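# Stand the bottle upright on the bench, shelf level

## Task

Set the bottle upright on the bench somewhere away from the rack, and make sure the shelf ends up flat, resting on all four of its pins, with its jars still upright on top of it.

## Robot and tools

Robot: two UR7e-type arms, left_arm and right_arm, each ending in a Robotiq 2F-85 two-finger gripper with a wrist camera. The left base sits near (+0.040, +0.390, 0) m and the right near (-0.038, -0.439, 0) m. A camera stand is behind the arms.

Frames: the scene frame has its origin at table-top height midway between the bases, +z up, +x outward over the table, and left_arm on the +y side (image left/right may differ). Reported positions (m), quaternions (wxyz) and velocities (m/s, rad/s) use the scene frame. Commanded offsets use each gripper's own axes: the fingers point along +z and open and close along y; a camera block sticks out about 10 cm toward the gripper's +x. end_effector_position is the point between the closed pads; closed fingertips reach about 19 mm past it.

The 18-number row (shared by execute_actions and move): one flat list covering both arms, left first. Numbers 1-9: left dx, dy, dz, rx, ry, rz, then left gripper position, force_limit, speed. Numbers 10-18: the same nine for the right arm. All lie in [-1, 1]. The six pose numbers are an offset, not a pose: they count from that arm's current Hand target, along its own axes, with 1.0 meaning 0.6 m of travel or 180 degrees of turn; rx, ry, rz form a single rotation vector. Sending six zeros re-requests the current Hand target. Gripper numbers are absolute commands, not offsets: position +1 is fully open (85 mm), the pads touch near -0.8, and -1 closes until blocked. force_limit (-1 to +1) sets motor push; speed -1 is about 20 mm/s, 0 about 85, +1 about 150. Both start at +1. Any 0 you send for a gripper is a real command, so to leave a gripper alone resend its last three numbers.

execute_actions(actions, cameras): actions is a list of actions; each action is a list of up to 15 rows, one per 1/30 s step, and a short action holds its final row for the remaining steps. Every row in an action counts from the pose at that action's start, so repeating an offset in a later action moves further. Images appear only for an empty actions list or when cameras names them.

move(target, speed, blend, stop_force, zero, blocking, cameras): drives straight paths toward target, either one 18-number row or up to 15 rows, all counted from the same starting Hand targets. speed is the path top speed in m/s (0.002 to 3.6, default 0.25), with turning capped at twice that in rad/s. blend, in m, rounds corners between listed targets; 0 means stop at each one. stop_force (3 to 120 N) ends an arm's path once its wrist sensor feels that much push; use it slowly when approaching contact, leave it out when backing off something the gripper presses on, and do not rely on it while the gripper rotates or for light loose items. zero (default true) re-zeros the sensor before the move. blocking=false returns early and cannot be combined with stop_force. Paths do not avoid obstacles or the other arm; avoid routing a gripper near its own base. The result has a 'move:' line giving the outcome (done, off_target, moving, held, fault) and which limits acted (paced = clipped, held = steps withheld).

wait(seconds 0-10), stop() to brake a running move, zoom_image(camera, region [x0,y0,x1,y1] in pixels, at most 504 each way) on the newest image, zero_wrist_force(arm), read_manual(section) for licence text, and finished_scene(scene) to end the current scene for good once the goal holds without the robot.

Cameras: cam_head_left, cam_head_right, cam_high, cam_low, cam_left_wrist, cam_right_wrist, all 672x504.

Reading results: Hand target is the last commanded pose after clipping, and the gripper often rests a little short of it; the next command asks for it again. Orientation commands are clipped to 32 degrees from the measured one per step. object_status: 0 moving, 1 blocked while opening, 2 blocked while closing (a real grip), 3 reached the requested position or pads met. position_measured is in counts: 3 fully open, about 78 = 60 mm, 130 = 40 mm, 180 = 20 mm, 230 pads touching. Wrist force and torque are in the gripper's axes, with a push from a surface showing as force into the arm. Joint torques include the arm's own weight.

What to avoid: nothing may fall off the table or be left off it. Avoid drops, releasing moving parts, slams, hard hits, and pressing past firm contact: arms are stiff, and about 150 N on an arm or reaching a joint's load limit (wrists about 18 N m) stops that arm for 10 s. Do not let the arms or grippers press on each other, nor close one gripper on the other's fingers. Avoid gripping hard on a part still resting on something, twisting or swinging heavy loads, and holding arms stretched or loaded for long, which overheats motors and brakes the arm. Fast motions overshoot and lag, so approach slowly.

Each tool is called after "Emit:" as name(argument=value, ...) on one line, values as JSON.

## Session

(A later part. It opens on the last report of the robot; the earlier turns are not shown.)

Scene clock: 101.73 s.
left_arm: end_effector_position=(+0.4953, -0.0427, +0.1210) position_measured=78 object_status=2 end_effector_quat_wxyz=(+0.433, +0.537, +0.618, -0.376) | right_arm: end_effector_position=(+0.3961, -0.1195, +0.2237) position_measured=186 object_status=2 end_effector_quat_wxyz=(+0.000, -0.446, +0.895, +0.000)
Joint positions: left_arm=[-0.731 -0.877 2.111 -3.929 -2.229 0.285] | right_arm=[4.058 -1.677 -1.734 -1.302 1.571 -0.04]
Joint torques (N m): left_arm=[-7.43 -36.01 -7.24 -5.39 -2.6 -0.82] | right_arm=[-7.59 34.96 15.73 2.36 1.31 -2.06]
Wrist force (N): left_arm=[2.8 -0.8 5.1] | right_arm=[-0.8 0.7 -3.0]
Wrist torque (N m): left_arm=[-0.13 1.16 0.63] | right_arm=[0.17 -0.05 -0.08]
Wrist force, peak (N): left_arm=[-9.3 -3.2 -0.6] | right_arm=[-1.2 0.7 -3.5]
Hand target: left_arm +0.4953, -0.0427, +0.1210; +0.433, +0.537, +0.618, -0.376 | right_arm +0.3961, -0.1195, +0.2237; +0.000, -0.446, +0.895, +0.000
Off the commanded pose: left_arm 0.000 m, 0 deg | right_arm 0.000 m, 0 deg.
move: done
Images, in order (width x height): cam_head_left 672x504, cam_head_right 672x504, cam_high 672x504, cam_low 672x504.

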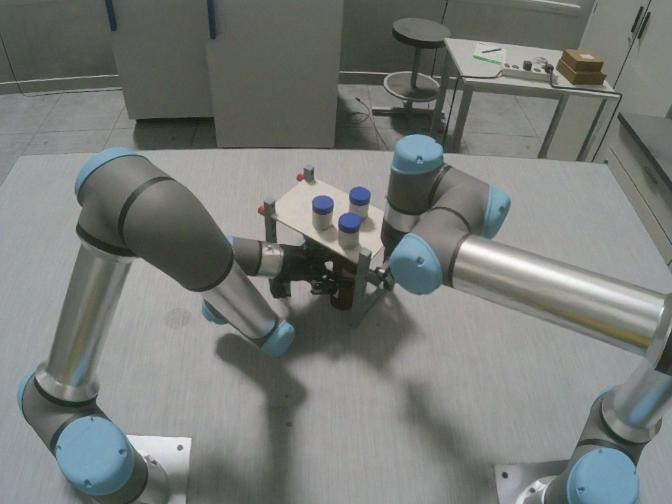

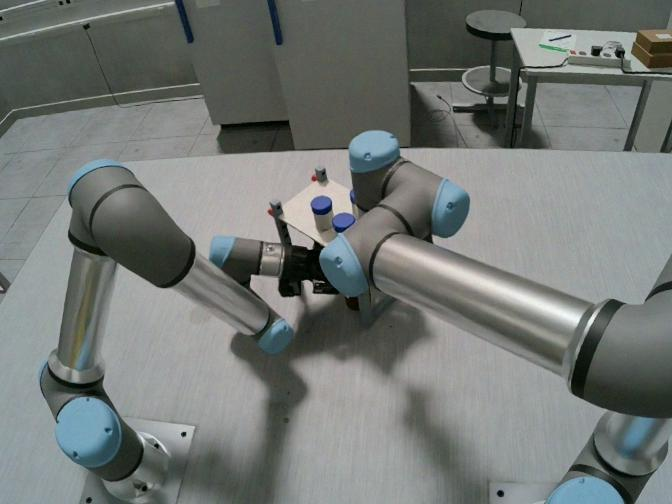

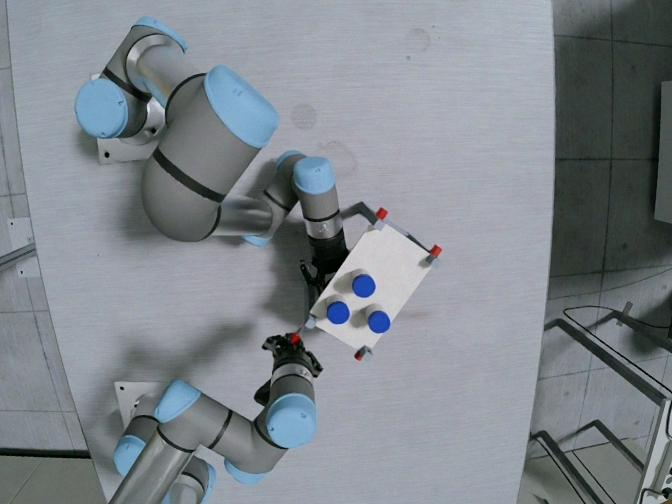

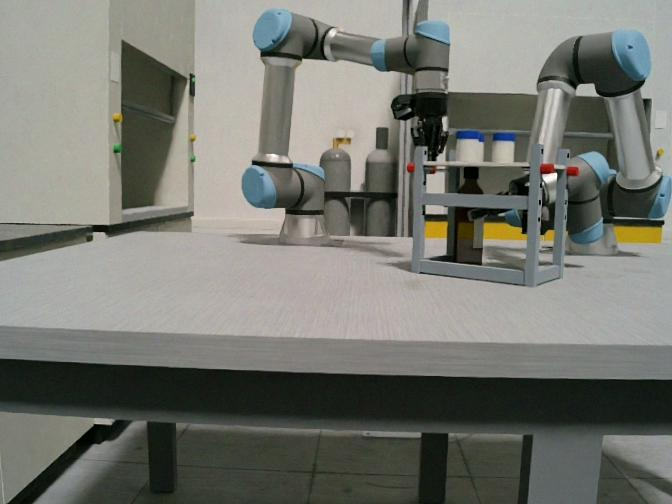

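Emit:
move(target=[0, 0, 0, 0, 0, 0, -1, -0.7, -1, -0.0967, 0, 0, 0, 0, 0, -1, -0.6, -1], speed=0.03, stop_force=12, cameras=["cam_low", "cam_high", "cam_right_wrist"])

Emit:
zoom_image(camera="cam_low", region=[405, 140, 475, 200])

Scene clock: 107.27 s.
left_arm: end_effector_position=(+0.4953, -0.0427, +0.1210) position_measured=78 object_status=2 end_effector_quat_wxyz=(+0.433, +0.537, +0.618, -0.376) | right_arm: end_effector_position=(+0.4310, -0.0731, +0.2237) position_measured=186 object_status=2 end_effector_quat_wxyz=(+0.000, -0.446, +0.895, +0.000)
Joint positions: left_arm=[-0.731 -0.877 2.111 -3.929 -2.229 0.285] | right_arm=[4.062 -1.808 -1.578 -1.327 1.571 -0.036]
Joint torques (N m): left_arm=[-7.11 -36.18 -18.09 -6.83 -2.8 0.6] | right_arm=[0.34 40.37 15.43 4.88 0.18 0.98]
Wrist force (N): left_arm=[2.6 0.7 4.1] | right_arm=[-1.4 -0.8 -4.1]
Wrist torque (N m): left_arm=[-0.07 1.14 0.60] | right_arm=[0.13 -0.10 -0.04]
Wrist force, peak (N): left_arm=[2.5 -0.6 5.3] | right_arm=[8.1 1.5 -6.0]
Hand target: left_arm +0.4953, -0.0427, +0.1210; +0.433, +0.537, +0.618, -0.376 | right_arm +0.4310, -0.0732, +0.2237; +0.000, -0.446, +0.895, +0.000
Off the commanded pose: left_arm 0.000 m, 0 deg | right_arm 0.000 m, 0 deg.
move: done
camera_calibration:
cam_right_wrist: T_world_to_cam=[[-0.799228, 0.601004, 0.00534067, 0.400958], [0.56258, 0.744945, 0.358554, -0.253088], [0.211514, 0.289571, -0.933494, 0.269632], [0, 0, 0, 1]] pos_world=[0.405808, -0.130518, 0.340304]
Images, in order (width x height): cam_high 672x504, cam_low 672x504, cam_right_wrist 672x504.

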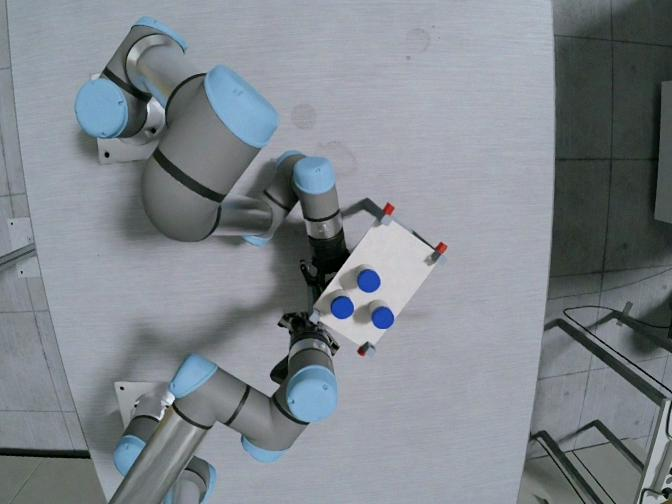

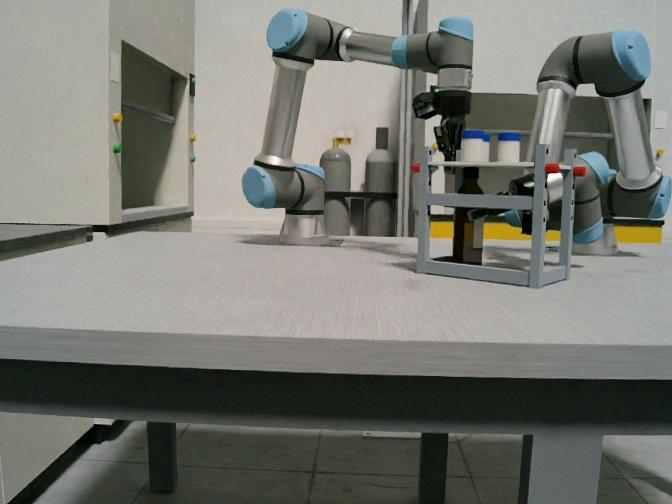

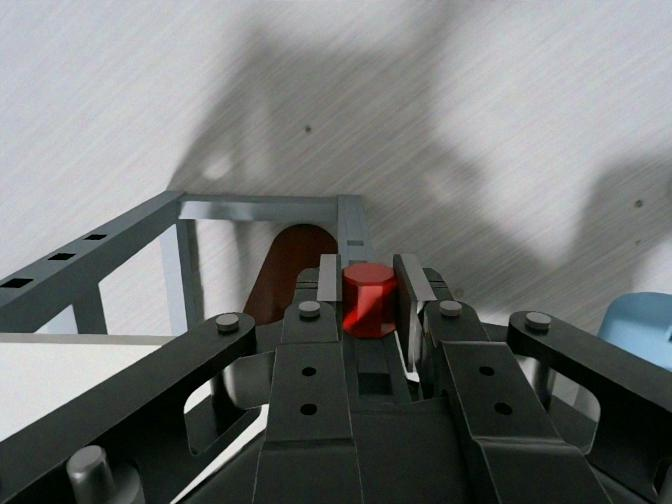

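Scaled by 7.200 from the camera's 672x504 image, which has a finer 960x720 frame.

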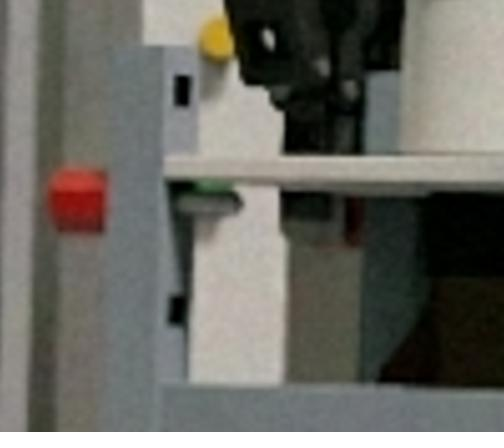

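Emit:
move(target=[[0.00846, 0, 0.00308, 0, 0, 0, -1, -0.7, -1, 0, 0, 0, 0, 0, 0, -1, -0.6, -1], [0.00846, 0, 0.00308, 0, 0, 0, -1, -0.7, -1, 0, 0, 0, 0, 0, 0, -0.1, -0.6, -0.5], [0.00846, 0, 0.00308, 0, 0, 0, -1, -0.7, -1, 0, 0, -0.2, 0, 0, 0, -0.1, -0.6, -0.5]], speed=[0.02, 0.1, 0.25], blend=0, cameras=["cam_low", "cam_high", "cam_left_wrist", "cam_head_left"])

Emit:
zoom_image(camera="cam_low", region=[405, 120, 600, 300])

Emit:
zoom_image(camera="cam_head_left", region=[280, 140, 460, 320])

Scene clock: 112.53 s.
left_arm: end_effector_position=(+0.4953, -0.0427, +0.1156) position_measured=78 object_status=2 end_effector_quat_wxyz=(+0.433, +0.537, +0.618, -0.376) | right_arm: end_effector_position=(+0.4310, -0.0731, +0.3436) position_measured=141 object_status=3 end_effector_quat_wxyz=(+0.000, -0.446, +0.895, +0.000)
Joint positions: left_arm=[-0.731 -0.863 2.109 -3.942 -2.229 0.285] | right_arm=[4.062 -1.782 -1.302 -1.629 1.571 -0.036]
Joint torques (N m): left_arm=[-7.22 -47.58 -3.27 -1.15 -2.25 0.23] | right_arm=[7.8 40.65 33.15 1.28 1.53 1.92]
Wrist force (N): left_arm=[-1.2 0.5 3.3] | right_arm=[-0.9 0.7 -4.0]
Wrist torque (N m): left_arm=[-0.08 1.30 0.66] | right_arm=[0.13 -0.06 -0.09]
Wrist force, peak (N): left_arm=[2.7 0.6 4.3] | right_arm=[-0.7 0.8 -6.8]
Hand target: left_arm +0.4953, -0.0427, +0.1156; +0.433, +0.537, +0.618, -0.376 | right_arm +0.4310, -0.0731, +0.3437; +0.000, -0.446, +0.895, +0.000
Off the commanded pose: left_arm 0.000 m, 0 deg | right_arm 0.000 m, 0 deg.
move: done
camera_calibration:
cam_left_wrist: T_world_to_cam=[[0.986475, 0.163607, -0.0100259, -0.479038], [0.00858253, 0.00952687, 0.999918, -0.102185], [0.163689, -0.98648, 0.00799385, 0.00335307], [0, 0, 0, 1]] pos_world=[0.472887, 0.0826554, 0.0973466]
Images, in order (width x height): cam_head_left 672x504, cam_high 672x504, cam_low 672x504, cam_left_wrist 672x504.

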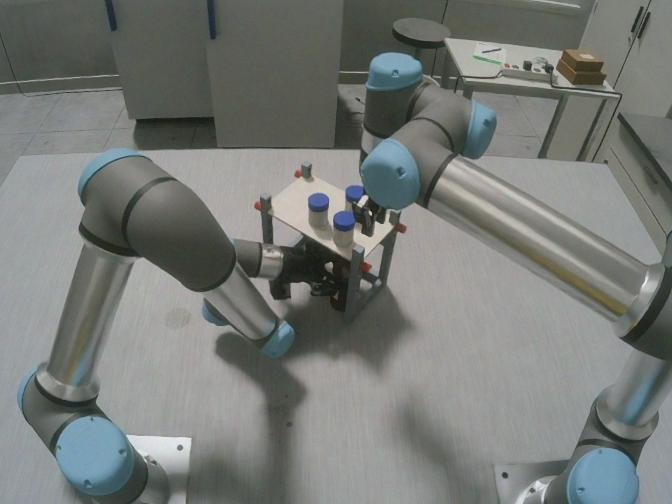

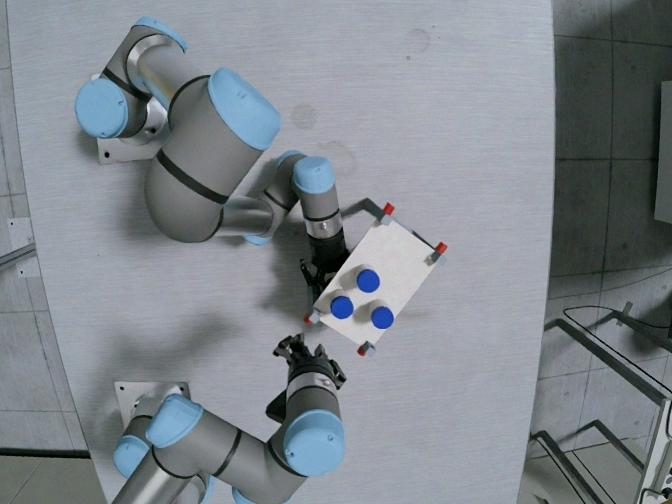

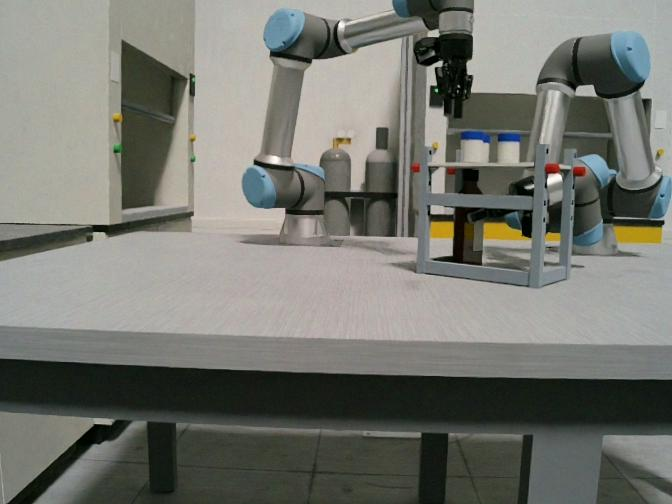

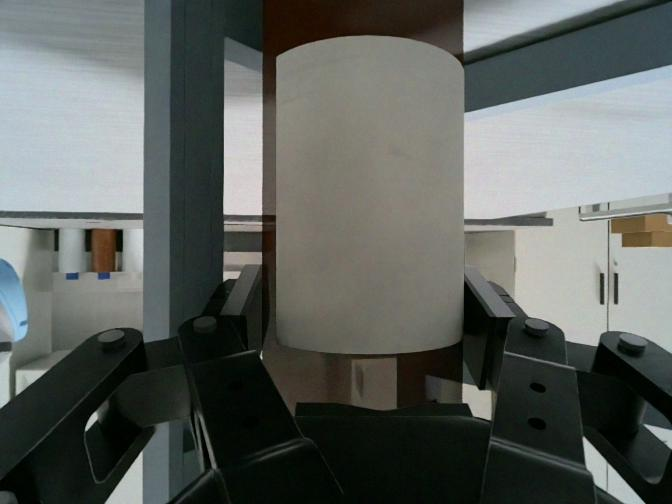

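Scaled by 2.585 from the camera's 672x504 image, which has a finer 960x720 frame.

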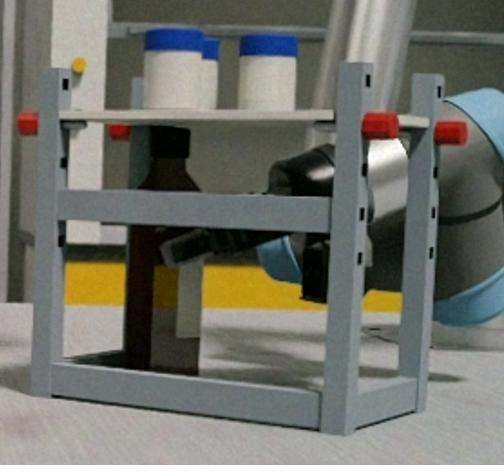

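Scaled by 2.800 from the camera's 672x504 image, which has a finer 960x720 frame.

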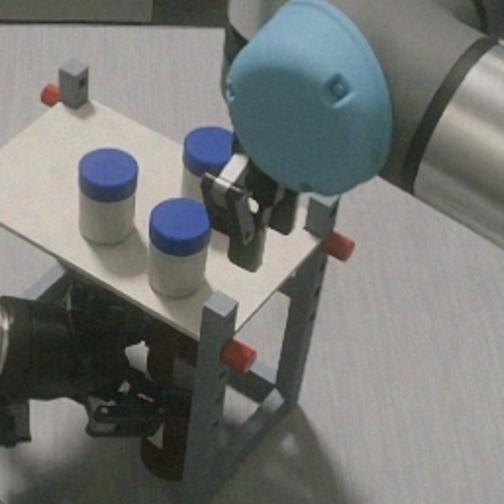

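Emit:
move(target=[[0.0570, 0, -0.1567, 0, 0, 0, -1, -0.7, -1, 0.1, 0, -0.03, 0, 0, 0, -0.1, -0.6, -0.5], [0.1388, 0, -0.4107, 0, 0, 0, -1, -0.7, -1, 0.25, 0, -0.03, 0, 0, 0, -0.1, -0.6, -0.5]], speed=[0.12, 0.2], blend=[0.01, 0], cameras=["cam_high", "cam_low"])

Scene clock: 116.53 s.
left_arm: end_effector_position=(+0.4591, +0.2148, +0.1216) position_measured=78 object_status=2 end_effector_quat_wxyz=(+0.433, +0.537, +0.618, -0.376) | right_arm: end_effector_position=(+0.3407, -0.1929, +0.3617) position_measured=141 object_status=3 end_effector_quat_wxyz=(+0.000, -0.446, +0.895, +0.000)
Joint positions: left_arm=[-0.193 -1.037 2.413 -3.666 -2.67 0.794] | right_arm=[4.049 -1.433 -1.618 -1.661 1.571 -0.049]
Joint torques (N m): left_arm=[5.07 -27.7 -2.68 -2.24 -4.11 0.97] | right_arm=[5.28 25.14 23.21 5.36 -0.58 1.96]
Wrist force (N): left_arm=[-1.6 -0.6 3.8] | right_arm=[-0.5 0.2 -3.7]
Wrist torque (N m): left_arm=[-0.16 1.32 0.49] | right_arm=[0.10 -0.12 -0.02]
Wrist force, peak (N): left_arm=[-2.1 -0.4 6.0] | right_arm=[-1.2 0.6 -4.2]
Hand target: left_arm +0.4591, +0.2148, +0.1215; +0.433, +0.537, +0.618, -0.376 | right_arm +0.3407, -0.1929, +0.3617; +0.000, -0.446, +0.895, +0.000
Off the commanded pose: left_arm 0.000 m, 0 deg | right_arm 0.000 m, 0 deg.
move: done
Images, in order (width x height): cam_high 672x504, cam_low 672x504.

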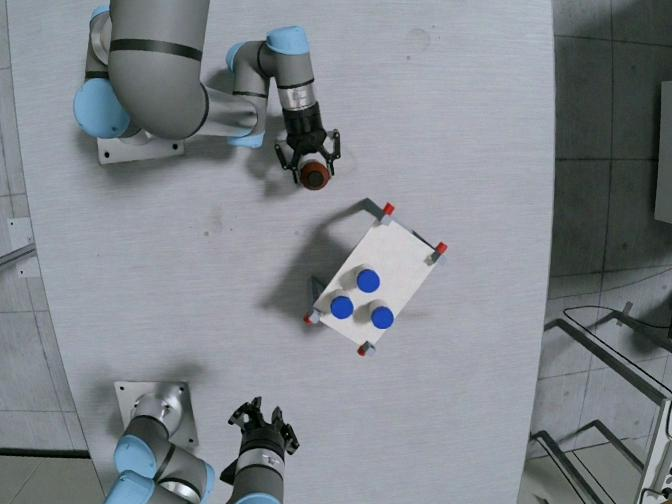

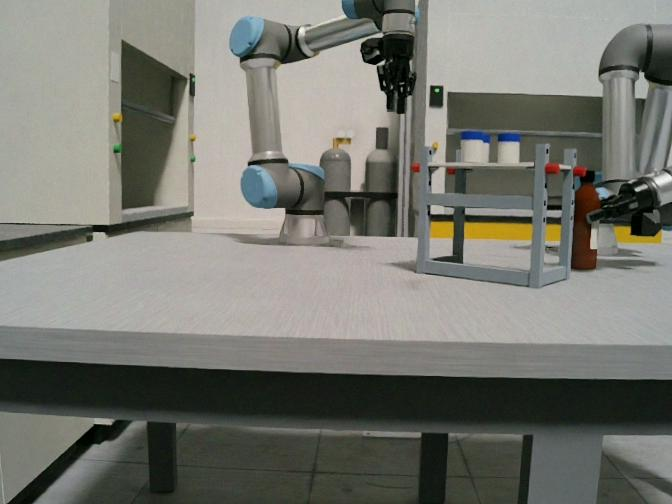

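Emit:
move(target=[0.0141, 0, 0.00513, 0, 0, 0, -1, -0.7, -1, 0, 0, 0, 0, 0, 0, -0.1, -0.6, -0.5], speed=0.012, stop_force=3.5, cameras=[])

Scene clock: 118.47 s.
left_arm: end_effector_position=(+0.4591, +0.2148, +0.1156) position_measured=78 object_status=2 end_effector_quat_wxyz=(+0.433, +0.537, +0.618, -0.376) | right_arm: end_effector_position=(+0.3407, -0.1929, +0.3617) position_measured=141 object_status=3 end_effector_quat_wxyz=(+0.000, -0.446, +0.895, +0.000)
Joint positions: left_arm=[-0.193 -1.017 2.412 -3.685 -2.67 0.794] | right_arm=[4.049 -1.433 -1.618 -1.661 1.571 -0.049]
Joint torques (N m): left_arm=[4.82 -31.33 0.63 -4.52 0.04 -0.27] | right_arm=[6.02 24.81 16.32 5.27 -1.48 1.98]
Wrist force (N): left_arm=[-2.3 0.4 3.9] | right_arm=[-0.3 0.4 -3.7]
Wrist torque (N m): left_arm=[-0.13 1.31 0.58] | right_arm=[0.13 -0.16 -0.01]
Wrist force, peak (N): left_arm=[-12.8 -2.0 -0.6] | right_arm=[-0.6 0.3 -4.0]
Hand target: left_arm +0.4591, +0.2148, +0.1156; +0.433, +0.537, +0.618, -0.376 (not the last commanded pose) | right_arm +0.3407, -0.1929, +0.3617; +0.000, -0.446, +0.895, +0.000
Off the commanded pose: left_arm 0.003 m, 0 deg | right_arm 0.000 m, 0 deg.
move: contact (left_arm)
No camera images: "cameras" was empty.

Emit:
move(target=[[0.0008, 0, 0.0003, 0, 0, 0, -1, -0.7, -1, 0, 0, 0, 0, 0, 0, -0.1, -0.6, -0.5], [0.0008, 0, 0.0003, 0, 0, 0, 0.6, -0.7, -0.7, 0, 0, 0, 0, 0, 0, -0.1, -0.6, -0.5], [0.0008, 0, -0.2, 0, 0, 0, 0.6, -0.7, -0.7, 0, 0, 0, 0, 0, 0, -0.1, -0.6, -0.5]], speed=[0.02, 0.1, 0.2], blend=0, cameras=["cam_high", "cam_low", "cam_head_left", "cam_head_right", "cam_left_wrist"])

Emit:
zoom_image(camera="cam_low", region=[400, 120, 620, 300])

Emit:
zoom_image(camera="cam_head_left", region=[230, 140, 430, 340])

Scene clock: 121.30 s.
left_arm: end_effector_position=(+0.4434, +0.3266, +0.1562) position_measured=53 object_status=3 end_effector_quat_wxyz=(+0.433, +0.537, +0.618, -0.376) | right_arm: end_effector_position=(+0.3407, -0.1929, +0.3617) position_measured=141 object_status=3 end_effector_quat_wxyz=(+0.000, -0.446, +0.895, +0.000)
Joint positions: left_arm=[0.103 -1.349 2.402 -2.701 -2.792 1.489] | right_arm=[4.049 -1.433 -1.618 -1.661 1.571 -0.049]
Joint torques (N m): left_arm=[4.28 -24.01 -9.45 -0.7 -3.96 1.18] | right_arm=[7.33 25.02 16.17 5.32 -1.56 2.13]
Wrist force (N): left_arm=[-6.1 -0.3 2.2] | right_arm=[-0.3 0.4 -3.4]
Wrist torque (N m): left_arm=[-0.12 1.37 0.50] | right_arm=[0.12 -0.16 -0.01]
Wrist force, peak (N): left_arm=[-17.3 -1.3 -2.1] | right_arm=[-0.2 0.5 -4.3]
Hand target: left_arm +0.4433, +0.3266, +0.1562; +0.433, +0.537, +0.618, -0.376 | right_arm +0.3407, -0.1929, +0.3617; +0.000, -0.446, +0.895, +0.000
Off the commanded pose: left_arm 0.000 m, 0 deg | right_arm 0.000 m, 0 deg.
move: done
camera_calibration:
cam_left_wrist: T_world_to_cam=[[0.986493, 0.163511, -0.0098125, -0.487863], [0.0083725, 0.00949357, 0.99992, -0.145753], [0.163591, -0.986496, 0.00799634, 0.375977], [0, 0, 0, 1]] pos_world=[0.420987, 0.452055, 0.137948]
Images, in order (width x height): cam_head_left 672x504, cam_head_right 672x504, cam_high 672x504, cam_low 672x504, cam_left_wrist 672x504.

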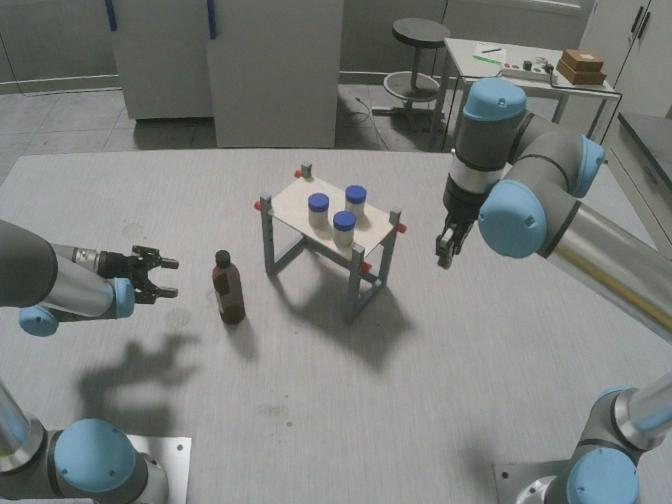

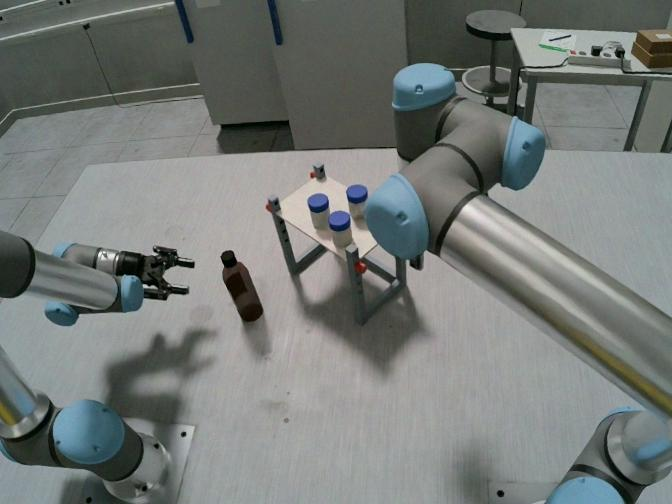

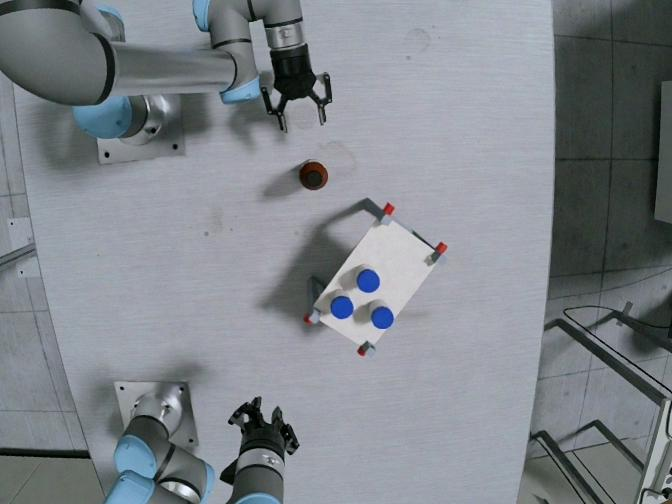

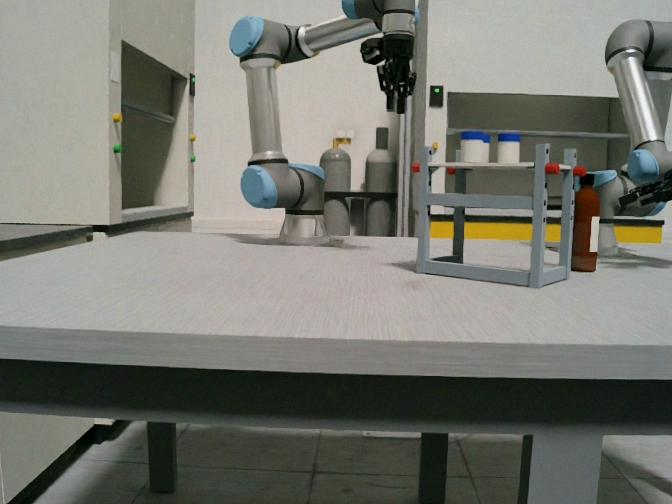

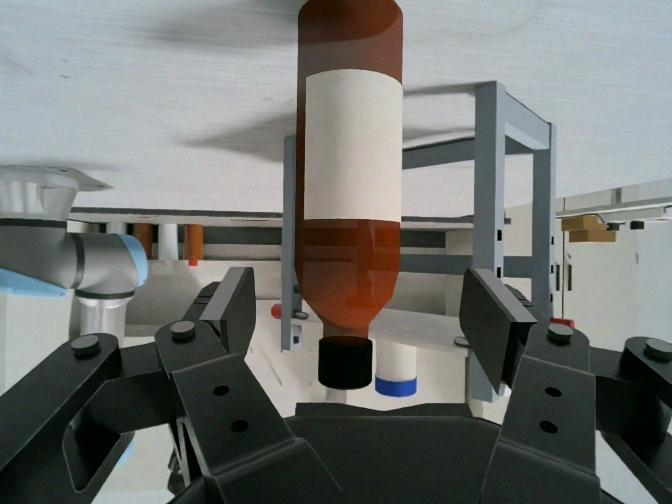

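Scaled by 2.291 from the camera's 672x504 image, which has a finer 960x720 frame.

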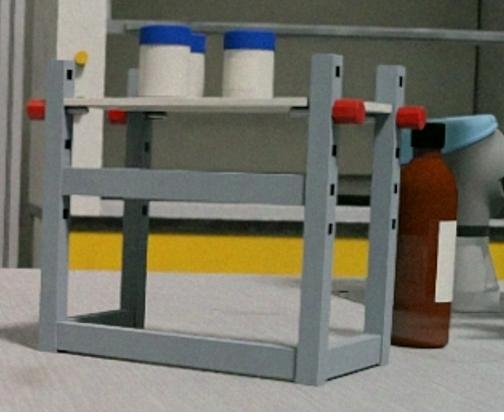

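Scaled by 2.520 from the camera's 672x504 image, which has a finer 960x720 frame.

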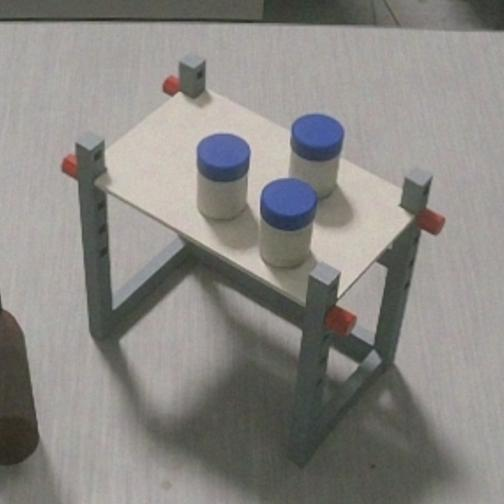

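Emit:
finished_scene(scene=1)

The scene is finished: the task was done.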